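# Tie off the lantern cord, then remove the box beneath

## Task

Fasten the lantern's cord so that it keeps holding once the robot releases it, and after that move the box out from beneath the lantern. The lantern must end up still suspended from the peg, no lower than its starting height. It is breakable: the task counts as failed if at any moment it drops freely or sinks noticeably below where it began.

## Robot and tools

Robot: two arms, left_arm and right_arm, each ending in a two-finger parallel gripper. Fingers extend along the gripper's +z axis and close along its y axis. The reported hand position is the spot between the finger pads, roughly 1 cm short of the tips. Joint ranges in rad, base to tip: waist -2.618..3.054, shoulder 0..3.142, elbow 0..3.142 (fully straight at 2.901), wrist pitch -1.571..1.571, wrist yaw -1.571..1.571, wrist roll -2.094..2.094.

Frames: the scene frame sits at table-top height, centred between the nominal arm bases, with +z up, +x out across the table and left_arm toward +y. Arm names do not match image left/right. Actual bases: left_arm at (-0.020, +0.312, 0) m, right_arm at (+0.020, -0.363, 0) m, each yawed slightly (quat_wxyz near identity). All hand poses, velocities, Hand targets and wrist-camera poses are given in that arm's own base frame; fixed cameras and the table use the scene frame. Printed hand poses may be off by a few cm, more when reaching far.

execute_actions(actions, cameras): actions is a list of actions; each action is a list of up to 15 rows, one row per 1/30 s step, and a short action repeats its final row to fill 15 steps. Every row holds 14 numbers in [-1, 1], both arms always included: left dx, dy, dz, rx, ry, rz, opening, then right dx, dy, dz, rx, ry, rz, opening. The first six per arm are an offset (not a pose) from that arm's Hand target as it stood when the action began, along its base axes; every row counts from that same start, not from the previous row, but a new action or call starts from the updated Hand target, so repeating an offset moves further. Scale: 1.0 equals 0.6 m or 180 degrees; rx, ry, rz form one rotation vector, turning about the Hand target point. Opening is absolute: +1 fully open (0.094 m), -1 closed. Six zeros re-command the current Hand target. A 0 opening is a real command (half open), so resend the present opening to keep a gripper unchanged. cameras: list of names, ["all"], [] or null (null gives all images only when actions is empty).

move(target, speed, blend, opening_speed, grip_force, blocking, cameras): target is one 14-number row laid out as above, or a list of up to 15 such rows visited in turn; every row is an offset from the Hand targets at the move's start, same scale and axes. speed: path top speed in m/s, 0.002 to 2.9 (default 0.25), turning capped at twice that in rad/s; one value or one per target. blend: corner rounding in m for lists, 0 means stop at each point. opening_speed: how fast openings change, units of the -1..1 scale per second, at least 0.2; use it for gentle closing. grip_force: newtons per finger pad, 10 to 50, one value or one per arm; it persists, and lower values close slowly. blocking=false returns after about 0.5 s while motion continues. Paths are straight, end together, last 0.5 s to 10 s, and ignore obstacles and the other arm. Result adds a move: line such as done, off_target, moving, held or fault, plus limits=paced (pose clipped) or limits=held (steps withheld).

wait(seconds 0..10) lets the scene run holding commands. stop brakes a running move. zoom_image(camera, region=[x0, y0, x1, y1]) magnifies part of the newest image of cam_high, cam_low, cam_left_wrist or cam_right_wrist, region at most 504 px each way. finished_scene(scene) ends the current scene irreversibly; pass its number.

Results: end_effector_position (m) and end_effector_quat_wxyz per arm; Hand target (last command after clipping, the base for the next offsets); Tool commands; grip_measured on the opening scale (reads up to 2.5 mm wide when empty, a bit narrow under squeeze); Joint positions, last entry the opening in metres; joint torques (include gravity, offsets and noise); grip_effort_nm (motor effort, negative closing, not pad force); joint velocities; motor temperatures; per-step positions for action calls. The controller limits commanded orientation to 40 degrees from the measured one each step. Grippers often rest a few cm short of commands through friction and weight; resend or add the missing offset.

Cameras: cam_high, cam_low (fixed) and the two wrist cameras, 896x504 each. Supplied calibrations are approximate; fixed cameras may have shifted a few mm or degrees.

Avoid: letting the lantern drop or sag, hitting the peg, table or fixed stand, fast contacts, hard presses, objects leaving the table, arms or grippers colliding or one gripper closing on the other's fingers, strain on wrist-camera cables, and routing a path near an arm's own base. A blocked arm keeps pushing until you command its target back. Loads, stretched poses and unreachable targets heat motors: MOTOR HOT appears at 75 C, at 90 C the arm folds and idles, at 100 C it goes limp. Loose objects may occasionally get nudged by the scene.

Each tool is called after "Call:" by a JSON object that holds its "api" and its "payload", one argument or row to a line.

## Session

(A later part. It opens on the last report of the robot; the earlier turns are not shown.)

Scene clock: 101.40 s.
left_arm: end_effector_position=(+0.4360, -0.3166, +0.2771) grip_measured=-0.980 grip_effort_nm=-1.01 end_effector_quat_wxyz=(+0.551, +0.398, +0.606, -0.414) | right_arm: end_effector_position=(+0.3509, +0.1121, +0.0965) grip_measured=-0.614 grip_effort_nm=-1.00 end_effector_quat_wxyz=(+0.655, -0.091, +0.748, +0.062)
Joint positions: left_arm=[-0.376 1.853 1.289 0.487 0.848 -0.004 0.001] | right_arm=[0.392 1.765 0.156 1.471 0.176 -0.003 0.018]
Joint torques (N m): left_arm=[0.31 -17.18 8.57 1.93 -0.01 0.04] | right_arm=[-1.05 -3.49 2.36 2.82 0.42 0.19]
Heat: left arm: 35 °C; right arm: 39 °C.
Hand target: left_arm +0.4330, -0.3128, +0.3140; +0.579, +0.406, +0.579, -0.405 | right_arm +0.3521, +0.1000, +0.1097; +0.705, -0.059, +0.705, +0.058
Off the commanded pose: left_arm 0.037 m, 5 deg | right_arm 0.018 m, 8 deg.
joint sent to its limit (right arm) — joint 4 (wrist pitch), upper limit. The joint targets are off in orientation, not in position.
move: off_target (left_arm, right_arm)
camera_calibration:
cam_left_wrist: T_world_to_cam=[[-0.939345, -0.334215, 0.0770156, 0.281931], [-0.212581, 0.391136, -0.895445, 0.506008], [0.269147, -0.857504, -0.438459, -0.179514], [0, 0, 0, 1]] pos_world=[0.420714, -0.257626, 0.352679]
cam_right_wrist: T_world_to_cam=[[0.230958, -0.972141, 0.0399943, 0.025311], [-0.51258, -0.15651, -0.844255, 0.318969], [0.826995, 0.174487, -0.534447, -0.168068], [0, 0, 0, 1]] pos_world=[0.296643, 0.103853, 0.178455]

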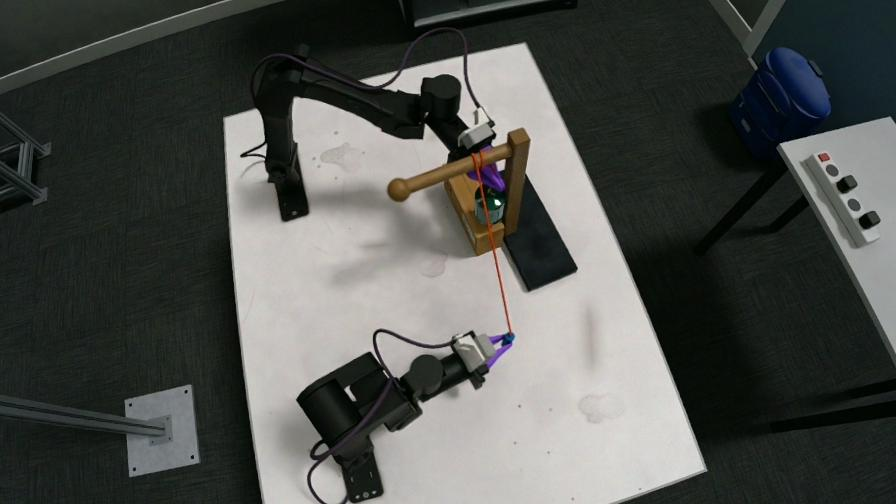

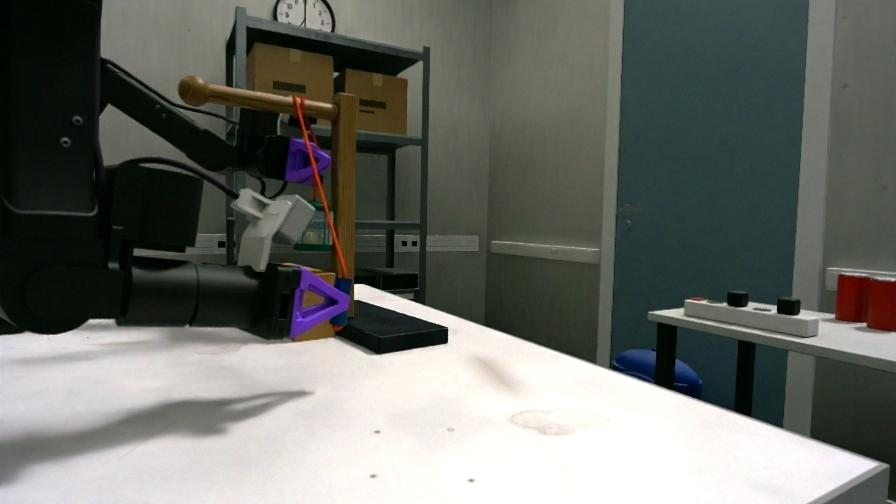

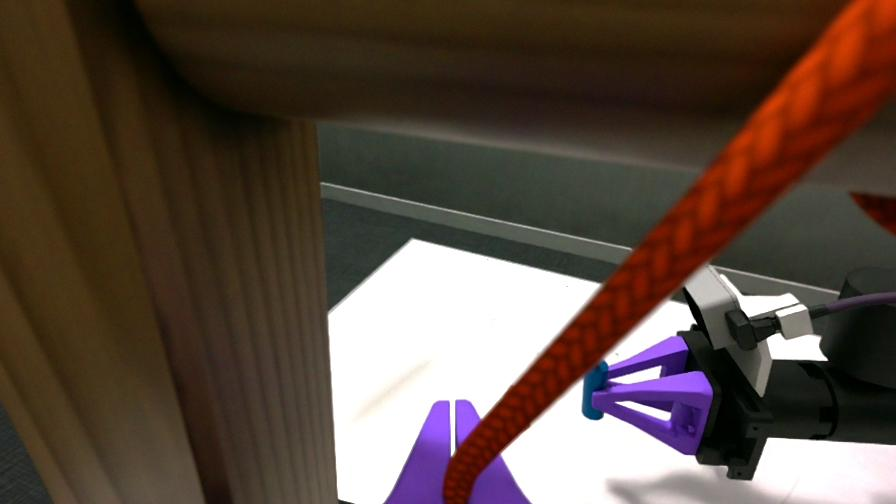

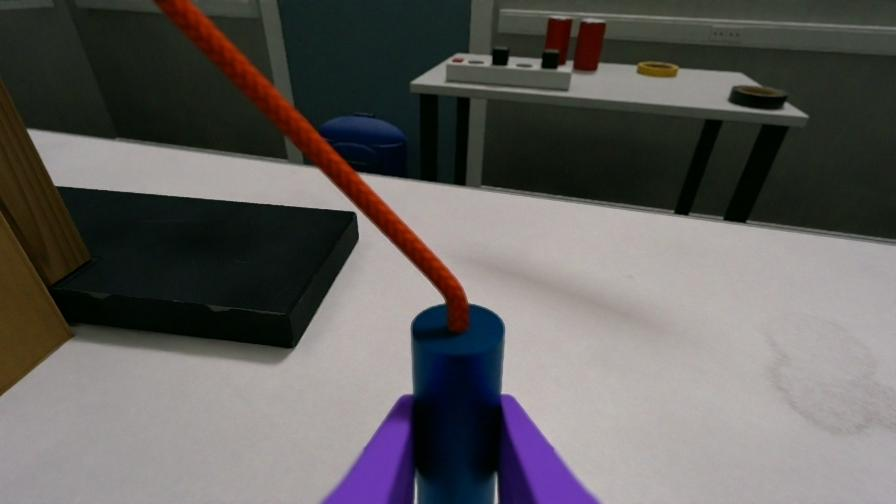

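Call:
{"api": "move", "payload": {
  "target": [-0.005,0,-0.13,0,0,0,-1,-0.04,0.1,0.08,0,0,0,-0.78],
  "speed": 0.05
}}

Call:
{"api": "move", "payload": {
  "target": [0,0,-0.03,0,0,0,-1,0,0,0,0,0,0,-0.78],
  "speed": 0.02,
  "cameras": ["all"]
}}

Scene clock: 106.60 s.
left_arm: end_effector_position=(+0.4274, -0.3132, +0.2436) grip_measured=-0.980 grip_effort_nm=-1.01 end_effector_quat_wxyz=(+0.575, +0.405, +0.582, -0.408) | right_arm: end_effector_position=(+0.3258, +0.1570, +0.1461) grip_measured=-0.614 grip_effort_nm=-1.00 end_effector_quat_wxyz=(+0.695, -0.065, +0.714, +0.054)
Joint positions: left_arm=[-0.376 1.892 1.138 0.745 0.848 -0.003 0.001] | right_arm=[0.703 1.57 0.188 1.351 0.535 0.002 0.018]
Joint torques (N m): left_arm=[0.16 -10.41 5.29 2.3 -0.06 0.04] | right_arm=[0.47 -5.85 6.05 1.69 0.09 -0.04]
Heat: left arm: 35 °C; right arm: 39 °C.
Hand target: left_arm +0.4300, -0.3128, +0.2358; +0.579, +0.406, +0.580, -0.405 | right_arm +0.3282, +0.1599, +0.1578; +0.705, -0.059, +0.705, +0.058
Off the commanded pose: left_arm 0.008 m, 1 deg | right_arm 0.012 m, 2 deg.
move: off_target (right_arm)

Scene clock: 108.03 s.
left_arm: end_effector_position=(+0.4273, -0.3132, +0.2404) grip_measured=-0.980 grip_effort_nm=-1.01 end_effector_quat_wxyz=(+0.594, +0.409, +0.563, -0.403) | right_arm: end_effector_position=(+0.3258, +0.1569, +0.1460) grip_measured=-0.614 grip_effort_nm=-1.00 end_effector_quat_wxyz=(+0.695, -0.065, +0.714, +0.053)
Joint positions: left_arm=[-0.376 1.919 1.113 0.854 0.848 -0.003 0.001] | right_arm=[0.703 1.57 0.188 1.35 0.535 0.002 0.018]
Joint torques (N m): left_arm=[0.18 -9.58 4.56 1.86 -0.08 0.02] | right_arm=[0.47 -5.85 6.04 1.71 0.1 -0.04]
Heat: left arm: 36 °C; right arm: 38 °C.
Hand target: left_arm +0.4300, -0.3128, +0.2179; +0.579, +0.406, +0.579, -0.405 | right_arm +0.3282, +0.1599, +0.1577; +0.705, -0.059, +0.705, +0.058
Off the commanded pose: left_arm 0.023 m, 3 deg | right_arm 0.012 m, 2 deg.
move: off_target (left_arm, right_arm)
camera_calibration:
cam_left_wrist: T_world_to_cam=[[-0.942787, -0.332897, -0.0182424, 0.302546], [-0.105445, 0.34964, -0.930931, 0.419634], [0.316283, -0.875746, -0.364738, -0.233905], [0, 0, 0, 1]] pos_world=[0.403464, -0.250846, 0.310856]
cam_right_wrist: T_world_to_cam=[[0.180363, -0.983165, 0.029256, 0.092463], [-0.428484, -0.10531, -0.897392, 0.327178], [0.885365, 0.14932, -0.440264, -0.157525], [0, 0, 0, 1]] pos_world=[0.26298, 0.148883, 0.221549]

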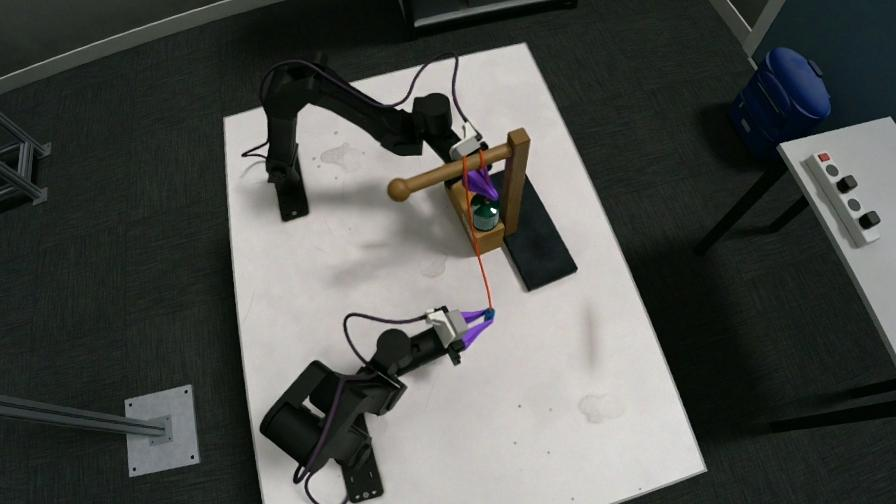

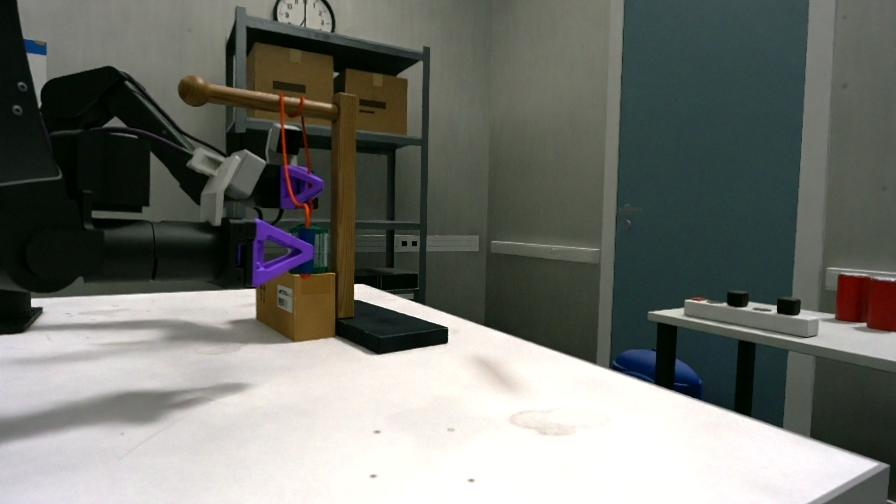

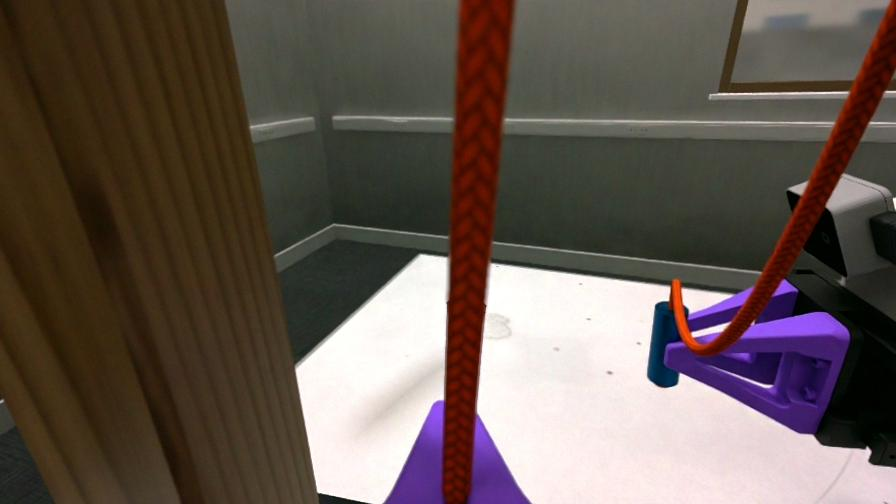

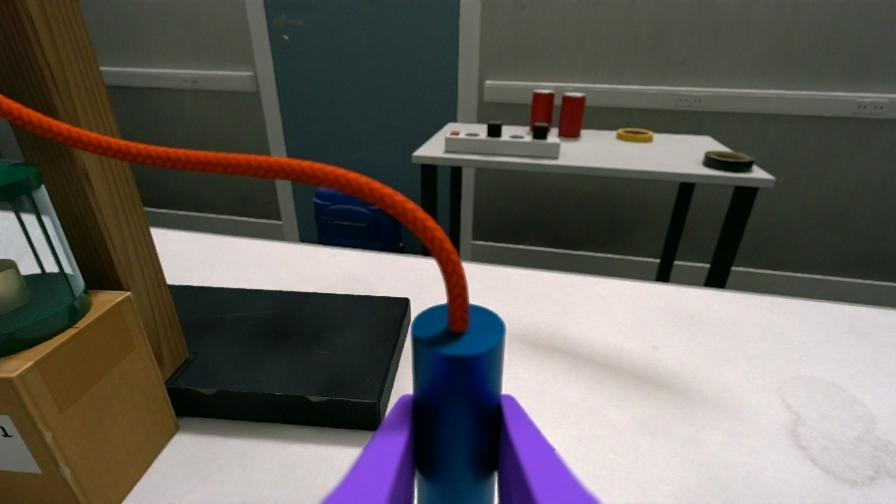

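Call:
{"api": "move", "payload": {
  "target": [
    [0,0,0.02,0,0,0,-0.3,0,0,0,0,0,0,-0.78],
    [-0.17,0.36,0.02,0,0,0,-0.3,0,0,0,0,0,0,-0.78]
  ],
  "speed": 0.15
}}

Call:
{"api": "move", "payload": {
  "target": [
    [0,0,0,0,0,0,-0.3,-0.03,0.133,-0.063,0,0,0.056,-0.78],
    [0,0,0,0,0,0,-0.3,-0.013,0.3,-0.046,0,0,0.11,-0.78],
    [0,0,0,0,0,0,-0.3,-0.03,0.467,-0.013,0,0,0.08,-0.78],
    [0,0,0,0,0,0,-0.3,-0.03,0.483,0.237,0,0,0.03,-0.78],
    [0,0,0,0,0,0,-0.3,0.036,0.467,0.487,0,0,0,-0.78]
  ],
  "speed": 0.15,
  "blend": [0.03,0.03,0.03,0.03,0],
  "cameras": ["all"]
}}

Scene clock: 114.57 s.
left_arm: end_effector_position=(+0.3341, -0.0964, +0.2278) grip_measured=-0.301 grip_effort_nm=0.09 end_effector_quat_wxyz=(+0.577, +0.400, +0.583, -0.408) | right_arm: end_effector_position=(+0.3258, +0.1569, +0.1460) grip_measured=-0.614 grip_effort_nm=-1.00 end_effector_quat_wxyz=(+0.695, -0.065, +0.714, +0.053)
Joint positions: left_arm=[0.258 1.536 0.64 0.885 1.474 -0.003 0.033] | right_arm=[0.703 1.57 0.188 1.35 0.535 0.002 0.018]
Joint torques (N m): left_arm=[0.34 -9.77 4.01 1.46 0.02 0.05] | right_arm=[0.47 -5.86 6.04 1.7 0.09 -0.03]
Heat: left arm: 35 °C; right arm: 36 °C.
Hand target: left_arm +0.3280, -0.0968, +0.2299; +0.579, +0.406, +0.580, -0.405 | right_arm +0.3282, +0.1599, +0.1577; +0.705, -0.059, +0.705, +0.058
Off the commanded pose: left_arm 0.007 m, 1 deg | right_arm 0.012 m, 2 deg.
move: off_target (right_arm)

Scene clock: 119.63 s.
left_arm: end_effector_position=(+0.3340, -0.0965, +0.2278) grip_measured=-0.301 grip_effort_nm=0.09 end_effector_quat_wxyz=(+0.577, +0.401, +0.583, -0.408) | right_arm: end_effector_position=(+0.3468, +0.4395, +0.4496) grip_measured=-0.614 grip_effort_nm=-1.00 end_effector_quat_wxyz=(+0.705, -0.066, +0.703, +0.059)
Joint positions: left_arm=[0.258 1.536 0.64 0.885 1.475 -0.003 0.033] | right_arm=[1.175 2.03 2.171 -0.138 0.998 -0.013 0.018]
Joint torques (N m): left_arm=[0.31 -9.72 3.99 1.46 0.04 0.05] | right_arm=[-0.23 -9.37 8.94 1.51 0.1 0.12]
Heat: left arm: 35 °C; right arm: 36 °C.
Hand target: left_arm +0.3280, -0.0968, +0.2299; +0.579, +0.406, +0.580, -0.405 | right_arm +0.3497, +0.4400, +0.4500; +0.705, -0.059, +0.705, +0.058
Off the commanded pose: left_arm 0.006 m, 1 deg | right_arm 0.003 m, 1 deg.
move: done
camera_calibration:
cam_left_wrist: T_world_to_cam=[[-0.940025, -0.339971, 0.0277777, 0.27447], [-0.1581, 0.362089, -0.918638, 0.338308], [0.302253, -0.867935, -0.394123, -0.0070904], [0, 0, 0, 1]] pos_world=[0.313638, -0.0353397, 0.300364]
cam_right_wrist: T_world_to_cam=[[0.188732, -0.981687, 0.0259104, 0.355516], [-0.402255, -0.10135, -0.909901, 0.633192], [0.895863, 0.161305, -0.414016, -0.105337], [0, 0, 0, 1]] pos_world=[0.281975, 0.430171, 0.523319]

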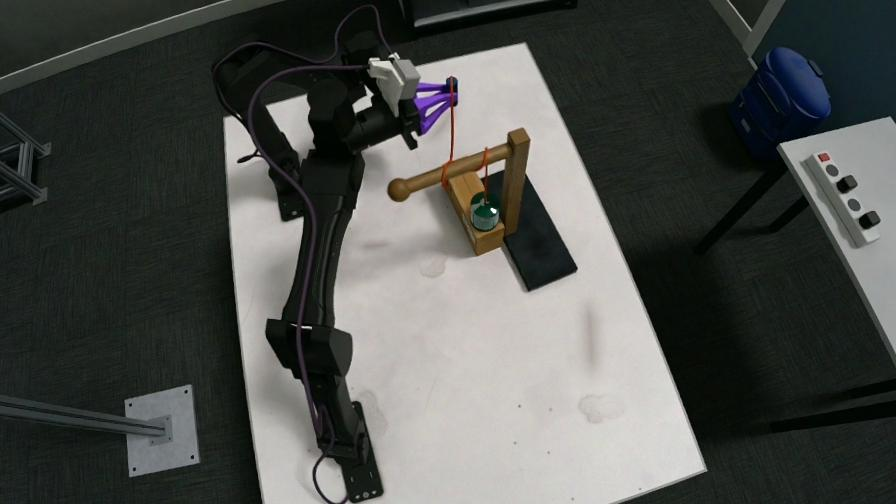

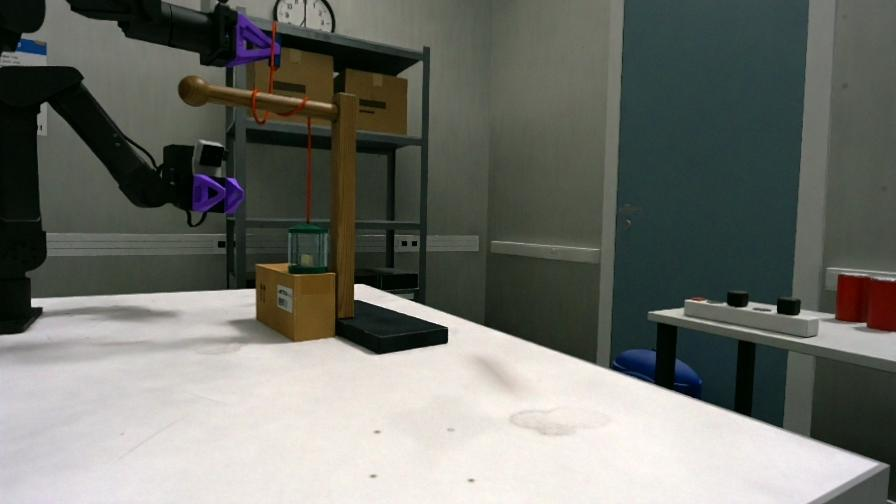

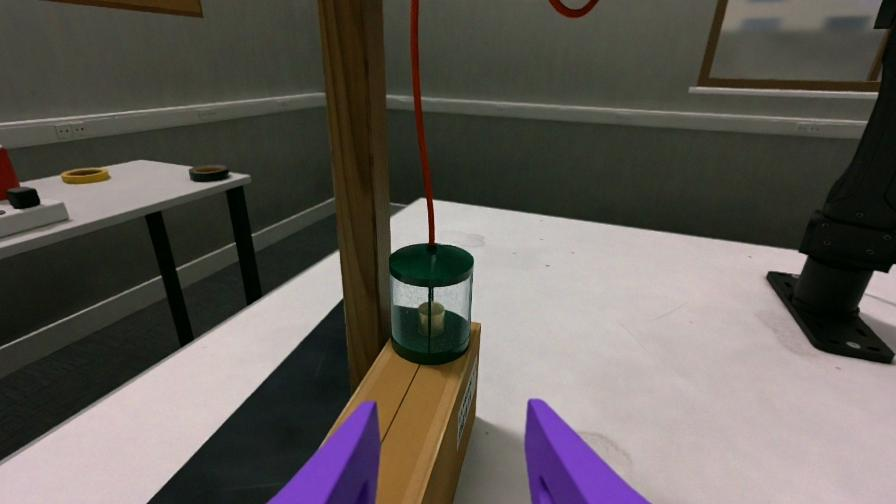

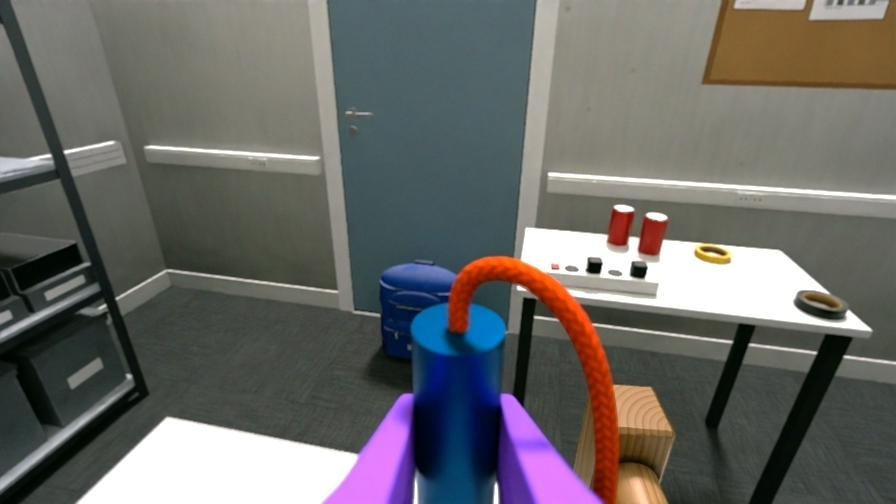

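Call:
{"api": "move", "payload": {
  "target": [
    [0,0,0,0,0,0,-0.3,0.05,-0.183,0.025,0,0,0,-0.78],
    [0,0,0,0,0,0,-0.3,0.084,-0.375,-0.05,0,0,0,-0.78],
    [0,0,0,0,0,0,-0.3,0.067,-0.4,-0.38,0,0,0,-0.78]
  ],
  "speed": 0.15,
  "blend": [0.04,0.04,0],
  "cameras": ["all"]
}}

Scene clock: 124.40 s.
left_arm: end_effector_position=(+0.3340, -0.0965, +0.2278) grip_measured=-0.301 grip_effort_nm=0.09 end_effector_quat_wxyz=(+0.577, +0.401, +0.583, -0.408) | right_arm: end_effector_position=(+0.3632, +0.2391, +0.2935) grip_measured=-0.615 grip_effort_nm=-1.00 end_effector_quat_wxyz=(+0.759, -0.084, +0.622, +0.172)
Joint positions: left_arm=[0.258 1.536 0.64 0.885 1.475 -0.003 0.033] | right_arm=[0.726 1.451 0.616 1.064 0.36 0.007 0.018]
Joint torques (N m): left_arm=[0.28 -9.74 4.04 1.45 0.04 0.05] | right_arm=[-3.23 -2.95 2.63 0.57 1.69 -0.29]
Heat: left arm: 35 °C; right arm: 35 °C.
Hand target: left_arm +0.3280, -0.0968, +0.2299; +0.579, +0.406, +0.580, -0.405 | right_arm +0.3899, +0.2001, +0.2219; +0.705, -0.059, +0.705, +0.058
Off the commanded pose: left_arm 0.006 m, 1 deg | right_arm 0.086 m, 18 deg.
move: off_target (right_arm)
camera_calibration:
cam_left_wrist: T_world_to_cam=[[-0.940025, -0.339971, 0.0277777, 0.27447], [-0.1581, 0.362089, -0.918638, 0.338308], [0.302253, -0.867935, -0.394123, -0.0070904], [0, 0, 0, 1]] pos_world=[0.313638, -0.0353397, 0.300364]
cam_right_wrist: T_world_to_cam=[[0.375847, -0.924078, -0.0694137, 0.106099], [-0.221108, -0.0166836, -0.975107, 0.41061], [0.899917, 0.381839, -0.210591, -0.266279], [0, 0, 0, 1]] pos_world=[0.290541, 0.20657, 0.351677]

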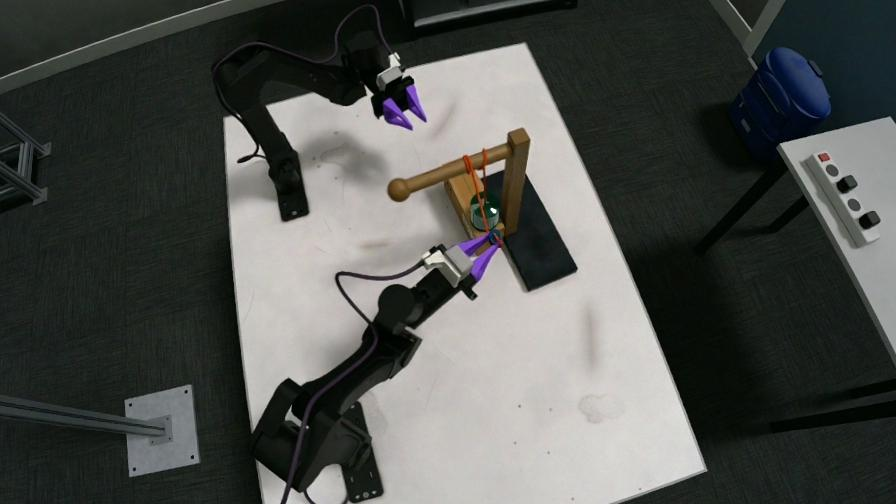

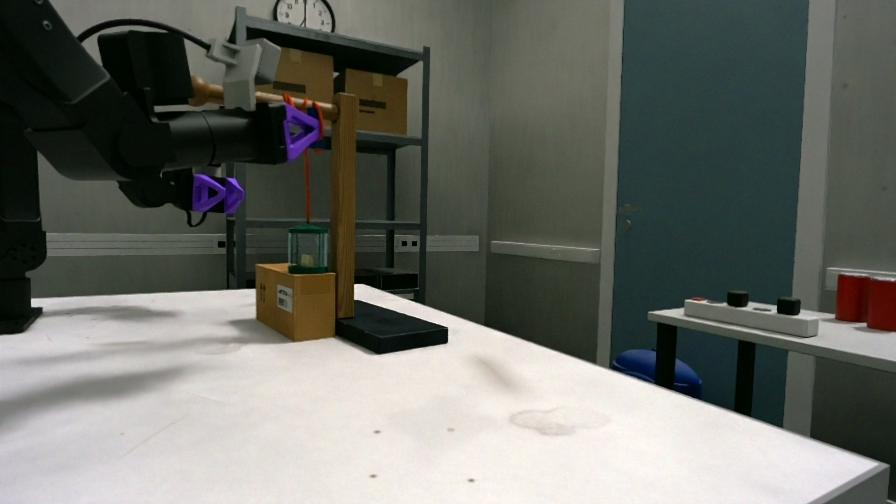

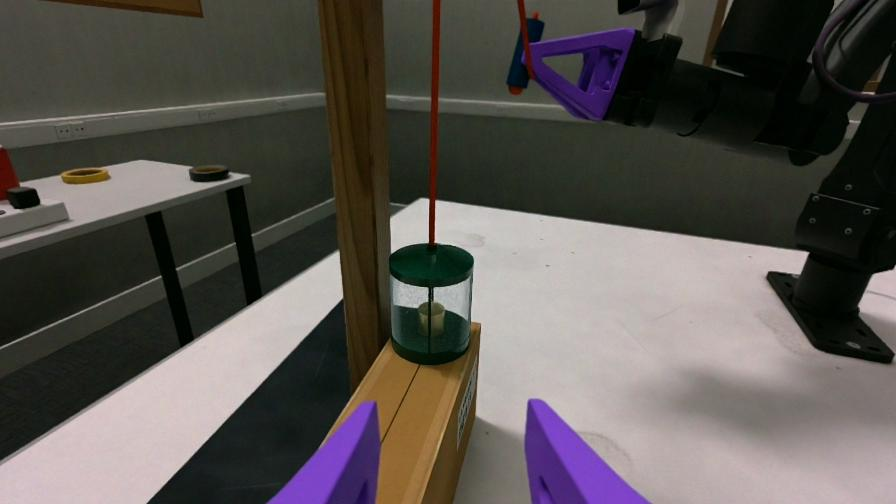

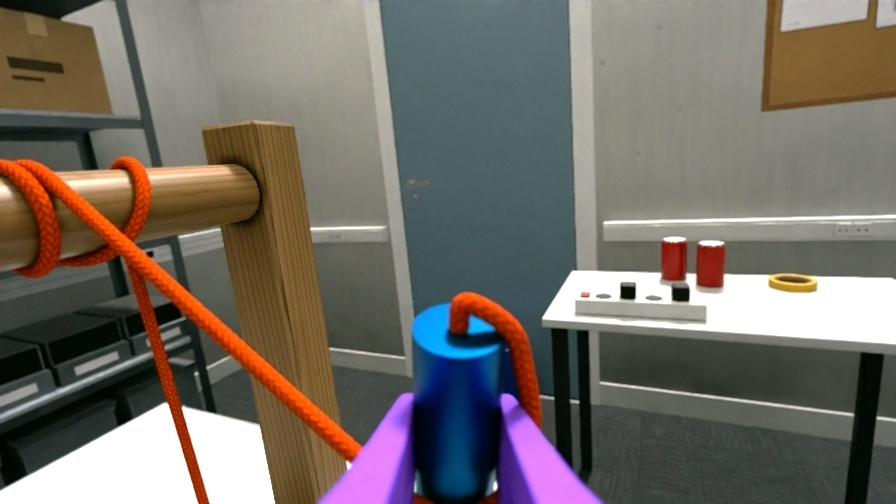

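Call:
{"api": "move", "payload": {
  "target": [
    [0.136,-0.267,0.01,0,0,0,0,0,0,0,0,0,0,-0.78]
  ],
  "speed": 0.15,
  "cameras": ["cam_left_wrist"]
}}

Scene clock: 127.67 s.
left_arm: end_effector_position=(+0.4018, -0.2550, +0.2433) grip_measured=-0.001 grip_effort_nm=0.09 end_effector_quat_wxyz=(+0.586, +0.410, +0.569, -0.405) | right_arm: end_effector_position=(+0.3632, +0.2391, +0.2936) grip_measured=-0.615 grip_effort_nm=-1.00 end_effector_quat_wxyz=(+0.759, -0.084, +0.622, +0.172)
Joint positions: left_arm=[-0.247 1.765 0.942 0.85 0.983 -0.003 0.047] | right_arm=[0.726 1.451 0.616 1.065 0.36 0.006 0.018]
Joint torques (N m): left_arm=[-0.23 -8.1 7.3 1.56 -0.12 0.03] | right_arm=[-3.25 -2.97 2.52 0.57 1.7 -0.29]
Heat: left arm: 35 °C; right arm: 34 °C.
Hand target: left_arm +0.4096, -0.2570, +0.2359; +0.579, +0.406, +0.580, -0.405 | right_arm +0.3899, +0.2001, +0.2219; +0.705, -0.059, +0.705, +0.058
Off the commanded pose: left_arm 0.011 m, 1 deg | right_arm 0.086 m, 18 deg.
move: off_target (left_arm, right_arm)
camera_calibration:
cam_left_wrist: T_world_to_cam=[[-0.944734, -0.327804, -0.00483086, 0.296725], [-0.120312, 0.360373, -0.925017, 0.406591], [0.304965, -0.873313, -0.379896, -0.164985], [0, 0, 0, 1]] pos_world=[0.379558, -0.193341, 0.31486]
Images, in order (width x height): cam_left_wrist 896x504.

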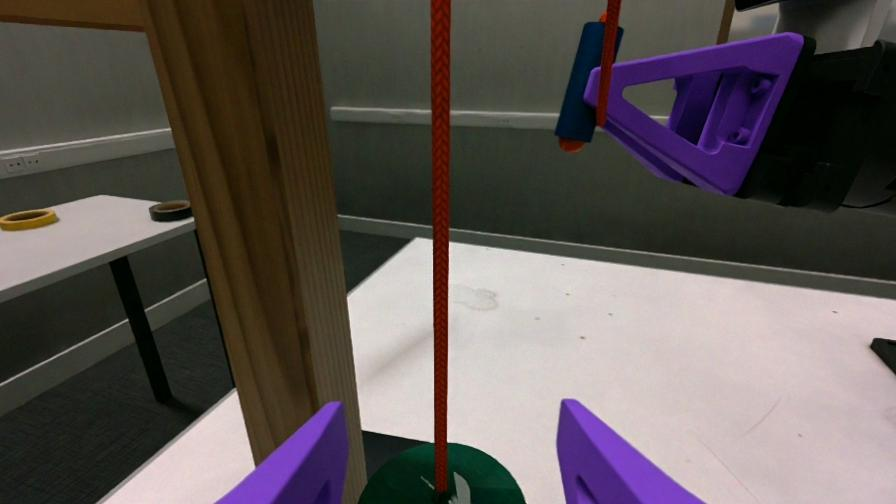

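Call:
{"api": "move", "payload": {
  "target": [0.045,-0.107,-0.015,0,0,0,0,0,0,0,0,0,0,-0.78],
  "speed": 0.08,
  "cameras": ["cam_left_wrist"]
}}

Scene clock: 129.83 s.
left_arm: end_effector_position=(+0.4291, -0.3178, +0.2380) grip_measured=-0.001 grip_effort_nm=0.10 end_effector_quat_wxyz=(+0.588, +0.409, +0.568, -0.406) | right_arm: end_effector_position=(+0.3632, +0.2391, +0.2936) grip_measured=-0.615 grip_effort_nm=-1.00 end_effector_quat_wxyz=(+0.759, -0.084, +0.622, +0.172)
Joint positions: left_arm=[-0.384 1.93 1.132 0.828 0.845 -0.003 0.047] | right_arm=[0.726 1.451 0.616 1.065 0.36 0.006 0.018]
Joint torques (N m): left_arm=[-0.32 -9.74 7.46 1.65 -0.15 0.03] | right_arm=[-3.23 -2.97 2.54 0.57 1.7 -0.3]
Heat: left arm: 35 °C; right arm: 34 °C.
Hand target: left_arm +0.4365, -0.3213, +0.2270; +0.579, +0.406, +0.579, -0.405 | right_arm +0.3899, +0.2001, +0.2219; +0.705, -0.059, +0.705, +0.058
Off the commanded pose: left_arm 0.014 m, 2 deg | right_arm 0.086 m, 18 deg.
move: off_target (left_arm, right_arm)
camera_calibration:
cam_left_wrist: T_world_to_cam=[[-0.944499, -0.32847, -0.00542972, 0.301859], [-0.118385, 0.355734, -0.927059, 0.425831], [0.306443, -0.874963, -0.374876, -0.232481], [0, 0, 0, 1]] pos_world=[0.406759, -0.255743, 0.309258]
Images, in order (width x height): cam_left_wrist 896x504.

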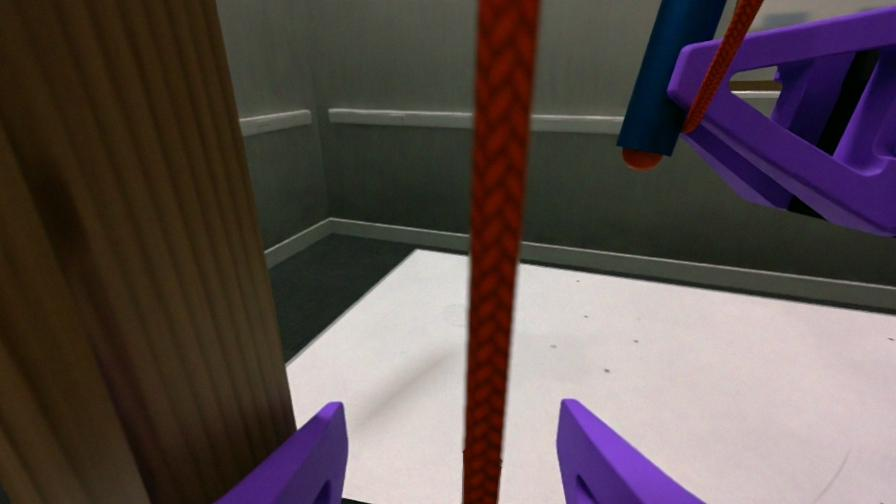

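Good depth. Close and lift while right pulls.

Call:
{"api": "move", "payload": {
  "target": [-0.004,0,0,0,0,0,-1,0,0,0,0,0,0,-0.78],
  "opening_speed": 0.7
}}

Call:
{"api": "move", "payload": {
  "target": [-0.015,0,0.18,0,0,0,-1,0,0,0,0,0,0,-0.78],
  "speed": 0.05,
  "cameras": ["all"]
}}

Scene clock: 132.27 s.
left_arm: end_effector_position=(+0.4297, -0.3176, +0.2380) grip_measured=-0.986 grip_effort_nm=-0.74 end_effector_quat_wxyz=(+0.588, +0.408, +0.568, -0.405) | right_arm: end_effector_position=(+0.3632, +0.2391, +0.2936) grip_measured=-0.615 grip_effort_nm=-1.00 end_effector_quat_wxyz=(+0.759, -0.084, +0.622, +0.172)
Joint positions: left_arm=[-0.384 1.93 1.132 0.828 0.842 -0.003 0.001] | right_arm=[0.726 1.451 0.616 1.065 0.36 0.006 0.018]
Joint torques (N m): left_arm=[-0.44 -10.4 6.74 1.69 -0.16 0.03] | right_arm=[-3.29 -2.96 2.55 0.57 1.69 -0.29]
Heat: left arm: 35 °C; right arm: 33 °C.
Hand target: left_arm +0.4341, -0.3213, +0.2270; +0.579, +0.406, +0.579, -0.405 | right_arm +0.3899, +0.2001, +0.2219; +0.705, -0.059, +0.705, +0.058
Off the commanded pose: left_arm 0.012 m, 2 deg | right_arm 0.086 m, 18 deg.
move: off_target (left_arm, right_arm)

Scene clock: 135.13 s.
left_arm: end_effector_position=(+0.4313, -0.3203, +0.2942) grip_measured=-0.986 grip_effort_nm=-0.74 end_effector_quat_wxyz=(+0.546, +0.397, +0.612, -0.413) | right_arm: end_effector_position=(+0.3637, +0.2361, +0.2898) grip_measured=-0.615 grip_effort_nm=-1.00 end_effector_quat_wxyz=(+0.758, -0.081, +0.626, +0.165)
Joint positions: left_arm=[-0.39 1.82 1.33 0.395 0.83 -0.003 0.001] | right_arm=[0.726 1.451 0.608 1.064 0.375 0.004 0.018]
Joint torques (N m): left_arm=[-0.61 -16.9 9.05 2.12 -0.07 0.02] | right_arm=[-3.29 -2.8 3.15 0.57 1.54 -0.24]
Heat: left arm: 35 °C; right arm: 33 °C.
Hand target: left_arm +0.4252, -0.3213, +0.3348; +0.579, +0.406, +0.580, -0.405 | right_arm +0.3900, +0.2001, +0.2221; +0.705, -0.059, +0.705, +0.058
Off the commanded pose: left_arm 0.041 m, 6 deg | right_arm 0.081 m, 17 deg.
move: off_target (left_arm, right_arm)
camera_calibration:
cam_left_wrist: T_world_to_cam=[[-0.937004, -0.338306, 0.0870205, 0.2697], [-0.226092, 0.397448, -0.889335, 0.527822], [0.266281, -0.852986, -0.448898, -0.168095], [0, 0, 0, 1]] pos_world=[0.416807, -0.261923, 0.370484]
cam_right_wrist: T_world_to_cam=[[0.36102, -0.930127, -0.0672862, 0.109083], [-0.228487, -0.0182703, -0.973375, 0.409525], [0.904134, 0.366782, -0.219118, -0.261844], [0, 0, 0, 1]] pos_world=[0.290932, 0.204983, 0.348587]

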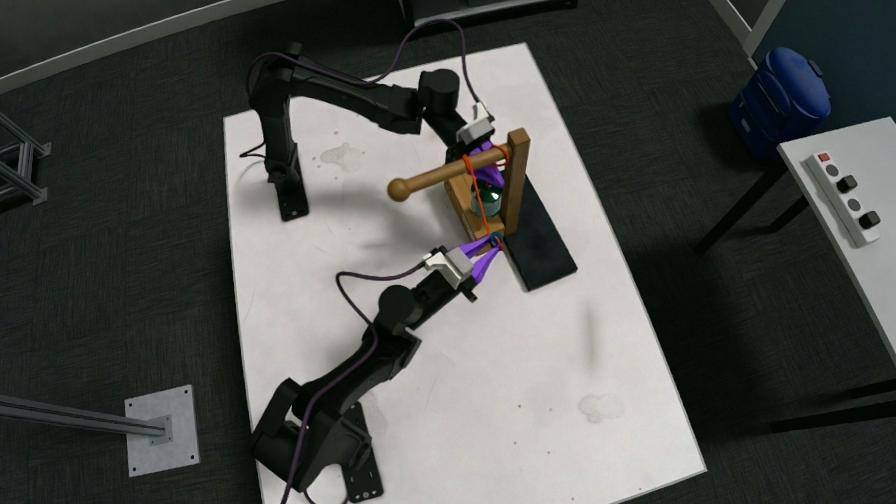

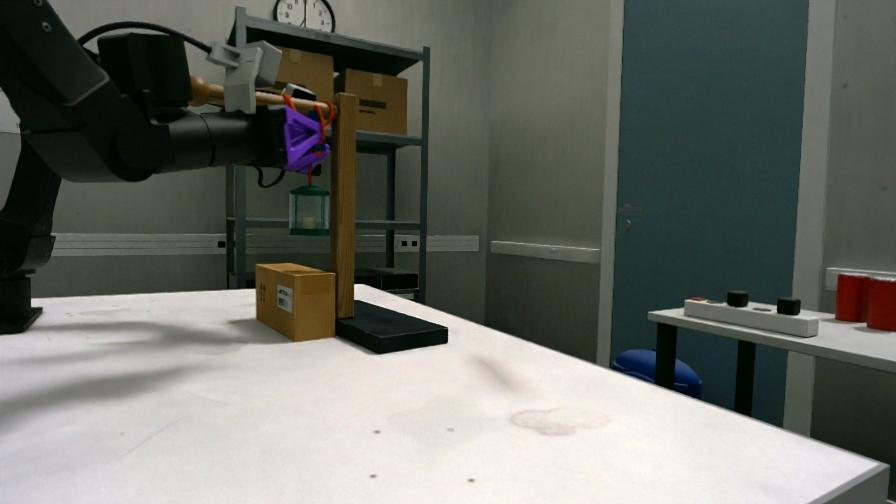

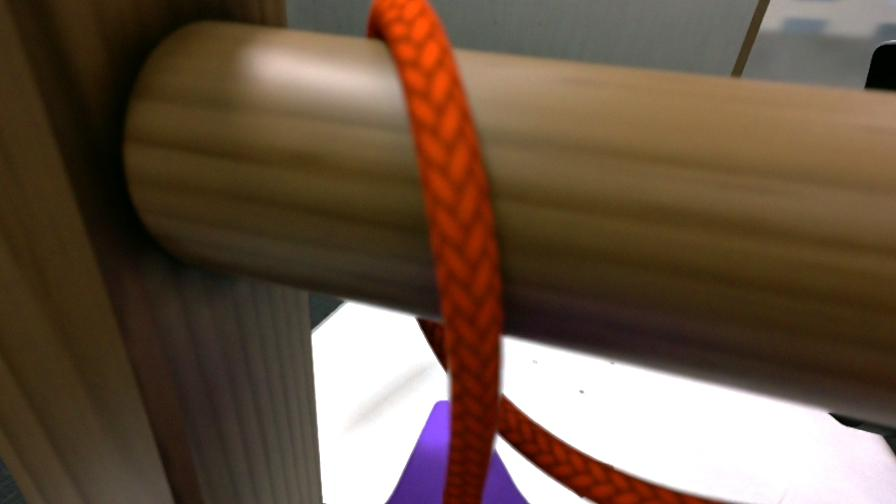

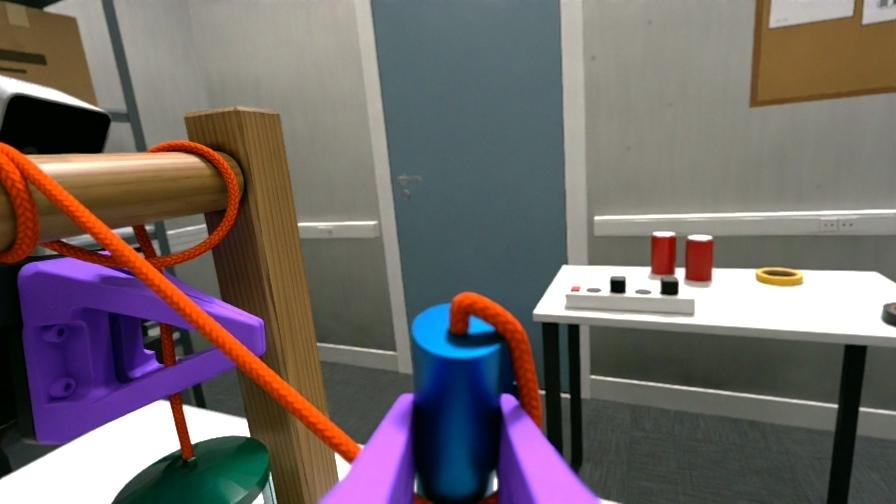

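Call:
{"api": "move", "payload": {
  "target": [-0.03,0,0,0,0,0,-1,-0.02,-0.1,-0.15,0,0,0,-0.78],
  "speed": 0.06,
  "cameras": ["cam_left_wrist","cam_right_wrist","cam_low"]
}}

Scene clock: 138.57 s.
left_arm: end_effector_position=(+0.4186, -0.3210, +0.3150) grip_measured=-0.986 grip_effort_nm=-0.74 end_effector_quat_wxyz=(+0.561, +0.399, +0.600, -0.408) | right_arm: end_effector_position=(+0.3581, +0.2070, +0.1980) grip_measured=-0.616 grip_effort_nm=-1.00 end_effector_quat_wxyz=(+0.738, -0.121, +0.641, +0.175)
Joint positions: left_arm=[-0.406 1.761 1.312 0.395 0.808 -0.003 0.001] | right_arm=[0.598 1.669 0.36 1.462 0.176 0.019 0.018]
Joint torques (N m): left_arm=[-0.84 -15.91 5.6 2.2 -0.06 0.04] | right_arm=[-5.5 0.28 -1.74 1.88 2.01 -0.3]
Heat: left arm: 36 °C; right arm: 32 °C.
Hand target: left_arm +0.4072, -0.3212, +0.3349; +0.579, +0.406, +0.580, -0.405 | right_arm +0.3779, +0.1401, +0.1321; +0.705, -0.059, +0.705, +0.058
Off the commanded pose: left_arm 0.023 m, 3 deg | right_arm 0.096 m, 17 deg.
move: off_target (left_arm, right_arm)
camera_calibration:
cam_left_wrist: T_world_to_cam=[[-0.937478, -0.343368, 0.0568547, 0.263952], [-0.195261, 0.383657, -0.902596, 0.530489], [0.28811, -0.857266, -0.426717, -0.1735], [0, 0, 0, 1]] pos_world=[0.40102, -0.261629, 0.389775]
cam_right_wrist: T_world_to_cam=[[0.423778, -0.905307, -0.0288207, 0.0425466], [-0.259471, -0.0908508, -0.961468, 0.342119], [0.867806, 0.414927, -0.273401, -0.252409], [0, 0, 0, 1]] pos_world=[0.289782, 0.174331, 0.261154]
Images, in order (width x height): cam_low 896x504, cam_left_wrist 896x504, cam_right_wrist 896x504.

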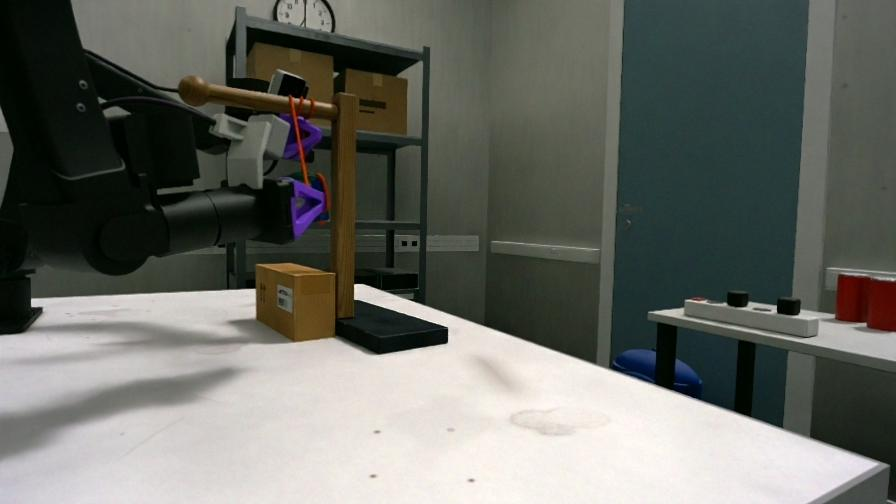

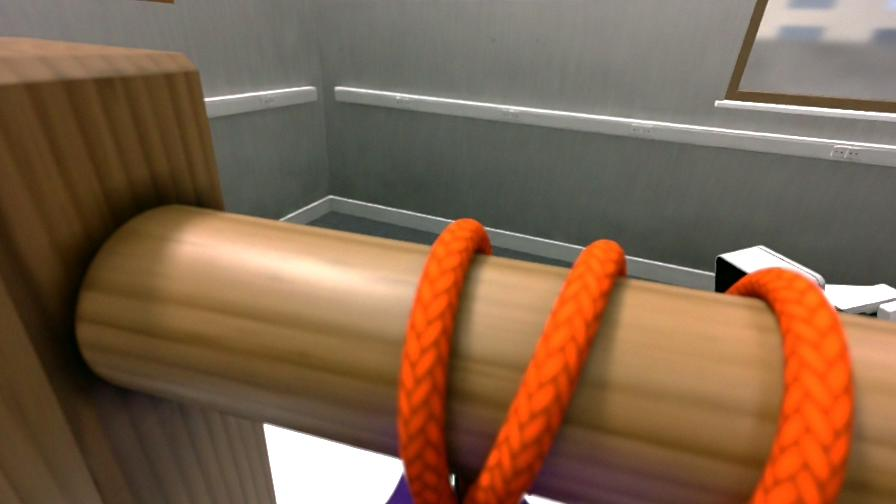

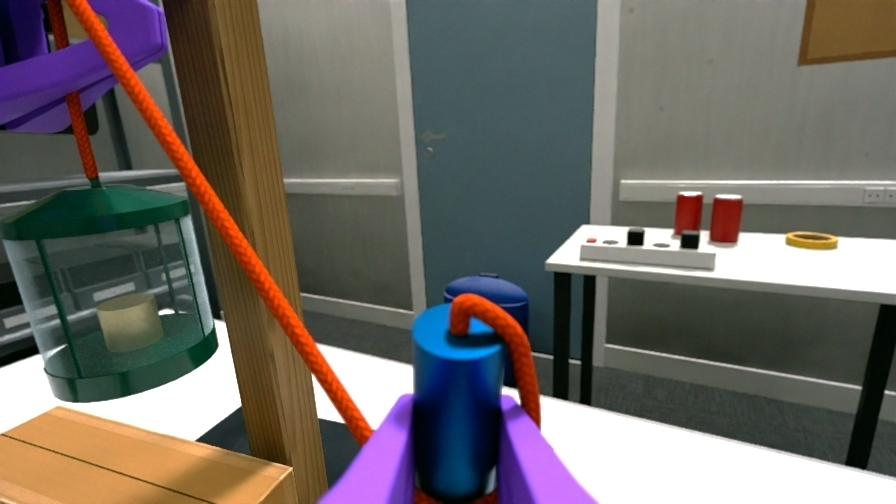

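Call:
{"api": "move", "payload": {
  "target": [0,0,-0.03,0,0,0,-1,0,0.04,0.05,0,0,0,-0.78],
  "speed": 0.03
}}

Call:
{"api": "move", "payload": {
  "target": [0,0,-0.033,0,0,0,-1,0,0,0,0,0,0,-0.78],
  "speed": 0.03,
  "cameras": ["cam_left_wrist","cam_low"]
}}

Scene clock: 143.37 s.
left_arm: end_effector_position=(+0.4176, -0.3196, +0.3148) grip_measured=-0.986 grip_effort_nm=-0.75 end_effector_quat_wxyz=(+0.583, +0.401, +0.582, -0.402) | right_arm: end_effector_position=(+0.3619, +0.1941, +0.2149) grip_measured=-0.616 grip_effort_nm=-1.00 end_effector_quat_wxyz=(+0.755, -0.081, +0.634, +0.146)
Joint positions: left_arm=[-0.406 1.761 1.266 0.499 0.801 -0.003 0.001] | right_arm=[0.618 1.626 0.377 1.441 0.295 0.007 0.018]
Joint torques (N m): left_arm=[-0.81 -14.41 4.88 1.83 -0.01 0.03] | right_arm=[-1.88 -3.7 2.78 0.63 1.43 -0.26]
Heat: left arm: 37 °C; right arm: 33 °C.
Hand target: left_arm +0.4072, -0.3212, +0.3170; +0.579, +0.406, +0.579, -0.405 | right_arm +0.3779, +0.1641, +0.1620; +0.705, -0.059, +0.705, +0.058
Off the commanded pose: left_arm 0.011 m, 1 deg | right_arm 0.063 m, 14 deg.
move: off_target (left_arm, right_arm)

Scene clock: 144.47 s.
left_arm: end_effector_position=(+0.4154, -0.3176, +0.3148) grip_measured=-0.986 grip_effort_nm=-0.75 end_effector_quat_wxyz=(+0.605, +0.403, +0.562, -0.396) | right_arm: end_effector_position=(+0.3620, +0.1941, +0.2150) grip_measured=-0.616 grip_effort_nm=-1.00 end_effector_quat_wxyz=(+0.755, -0.081, +0.634, +0.146)
Joint positions: left_arm=[-0.406 1.761 1.217 0.607 0.794 -0.003 0.001] | right_arm=[0.618 1.626 0.377 1.441 0.296 0.007 0.018]
Joint torques (N m): left_arm=[-0.83 -12.22 4.12 1.46 0.02 0.04] | right_arm=[-1.87 -3.74 2.78 0.63 1.42 -0.25]
Heat: left arm: 37 °C; right arm: 33 °C.
Hand target: left_arm +0.4072, -0.3212, +0.2971; +0.579, +0.406, +0.580, -0.405 | right_arm +0.3780, +0.1641, +0.1620; +0.705, -0.059, +0.705, +0.058
Off the commanded pose: left_arm 0.020 m, 4 deg | right_arm 0.063 m, 14 deg.
move: off_target (left_arm, right_arm)
camera_calibration:
cam_left_wrist: T_world_to_cam=[[-0.934109, -0.355891, -0.0279757, 0.28334], [-0.101065, 0.338797, -0.935416, 0.485421], [0.342384, -0.870952, -0.352441, -0.220023], [0, 0, 0, 1]] pos_world=[0.389062, -0.255251, 0.384452]
Images, in order (width x height): cam_low 896x504, cam_left_wrist 896x504.

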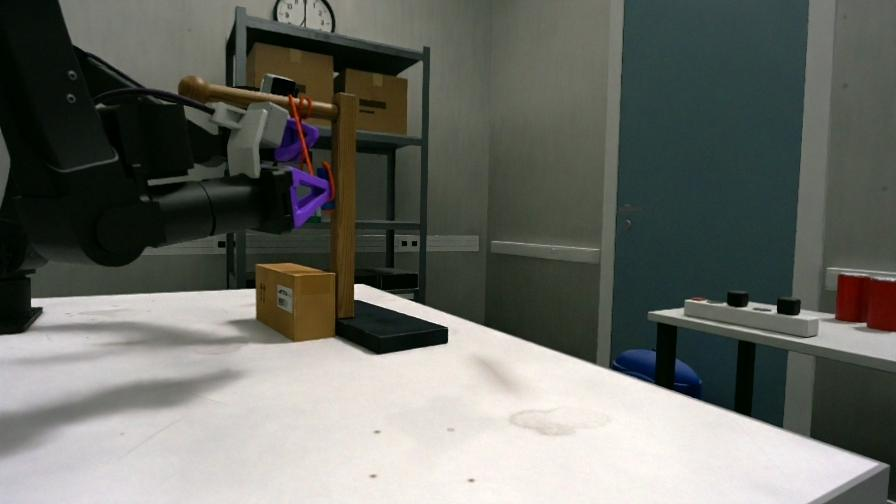

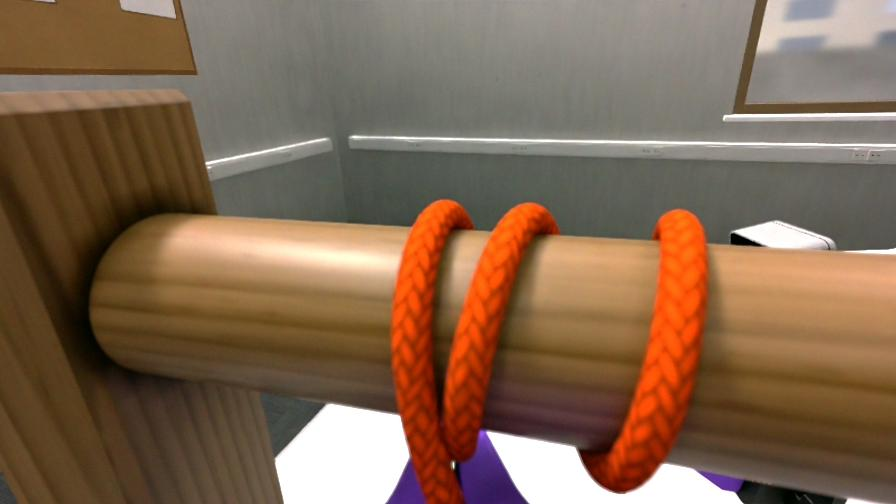

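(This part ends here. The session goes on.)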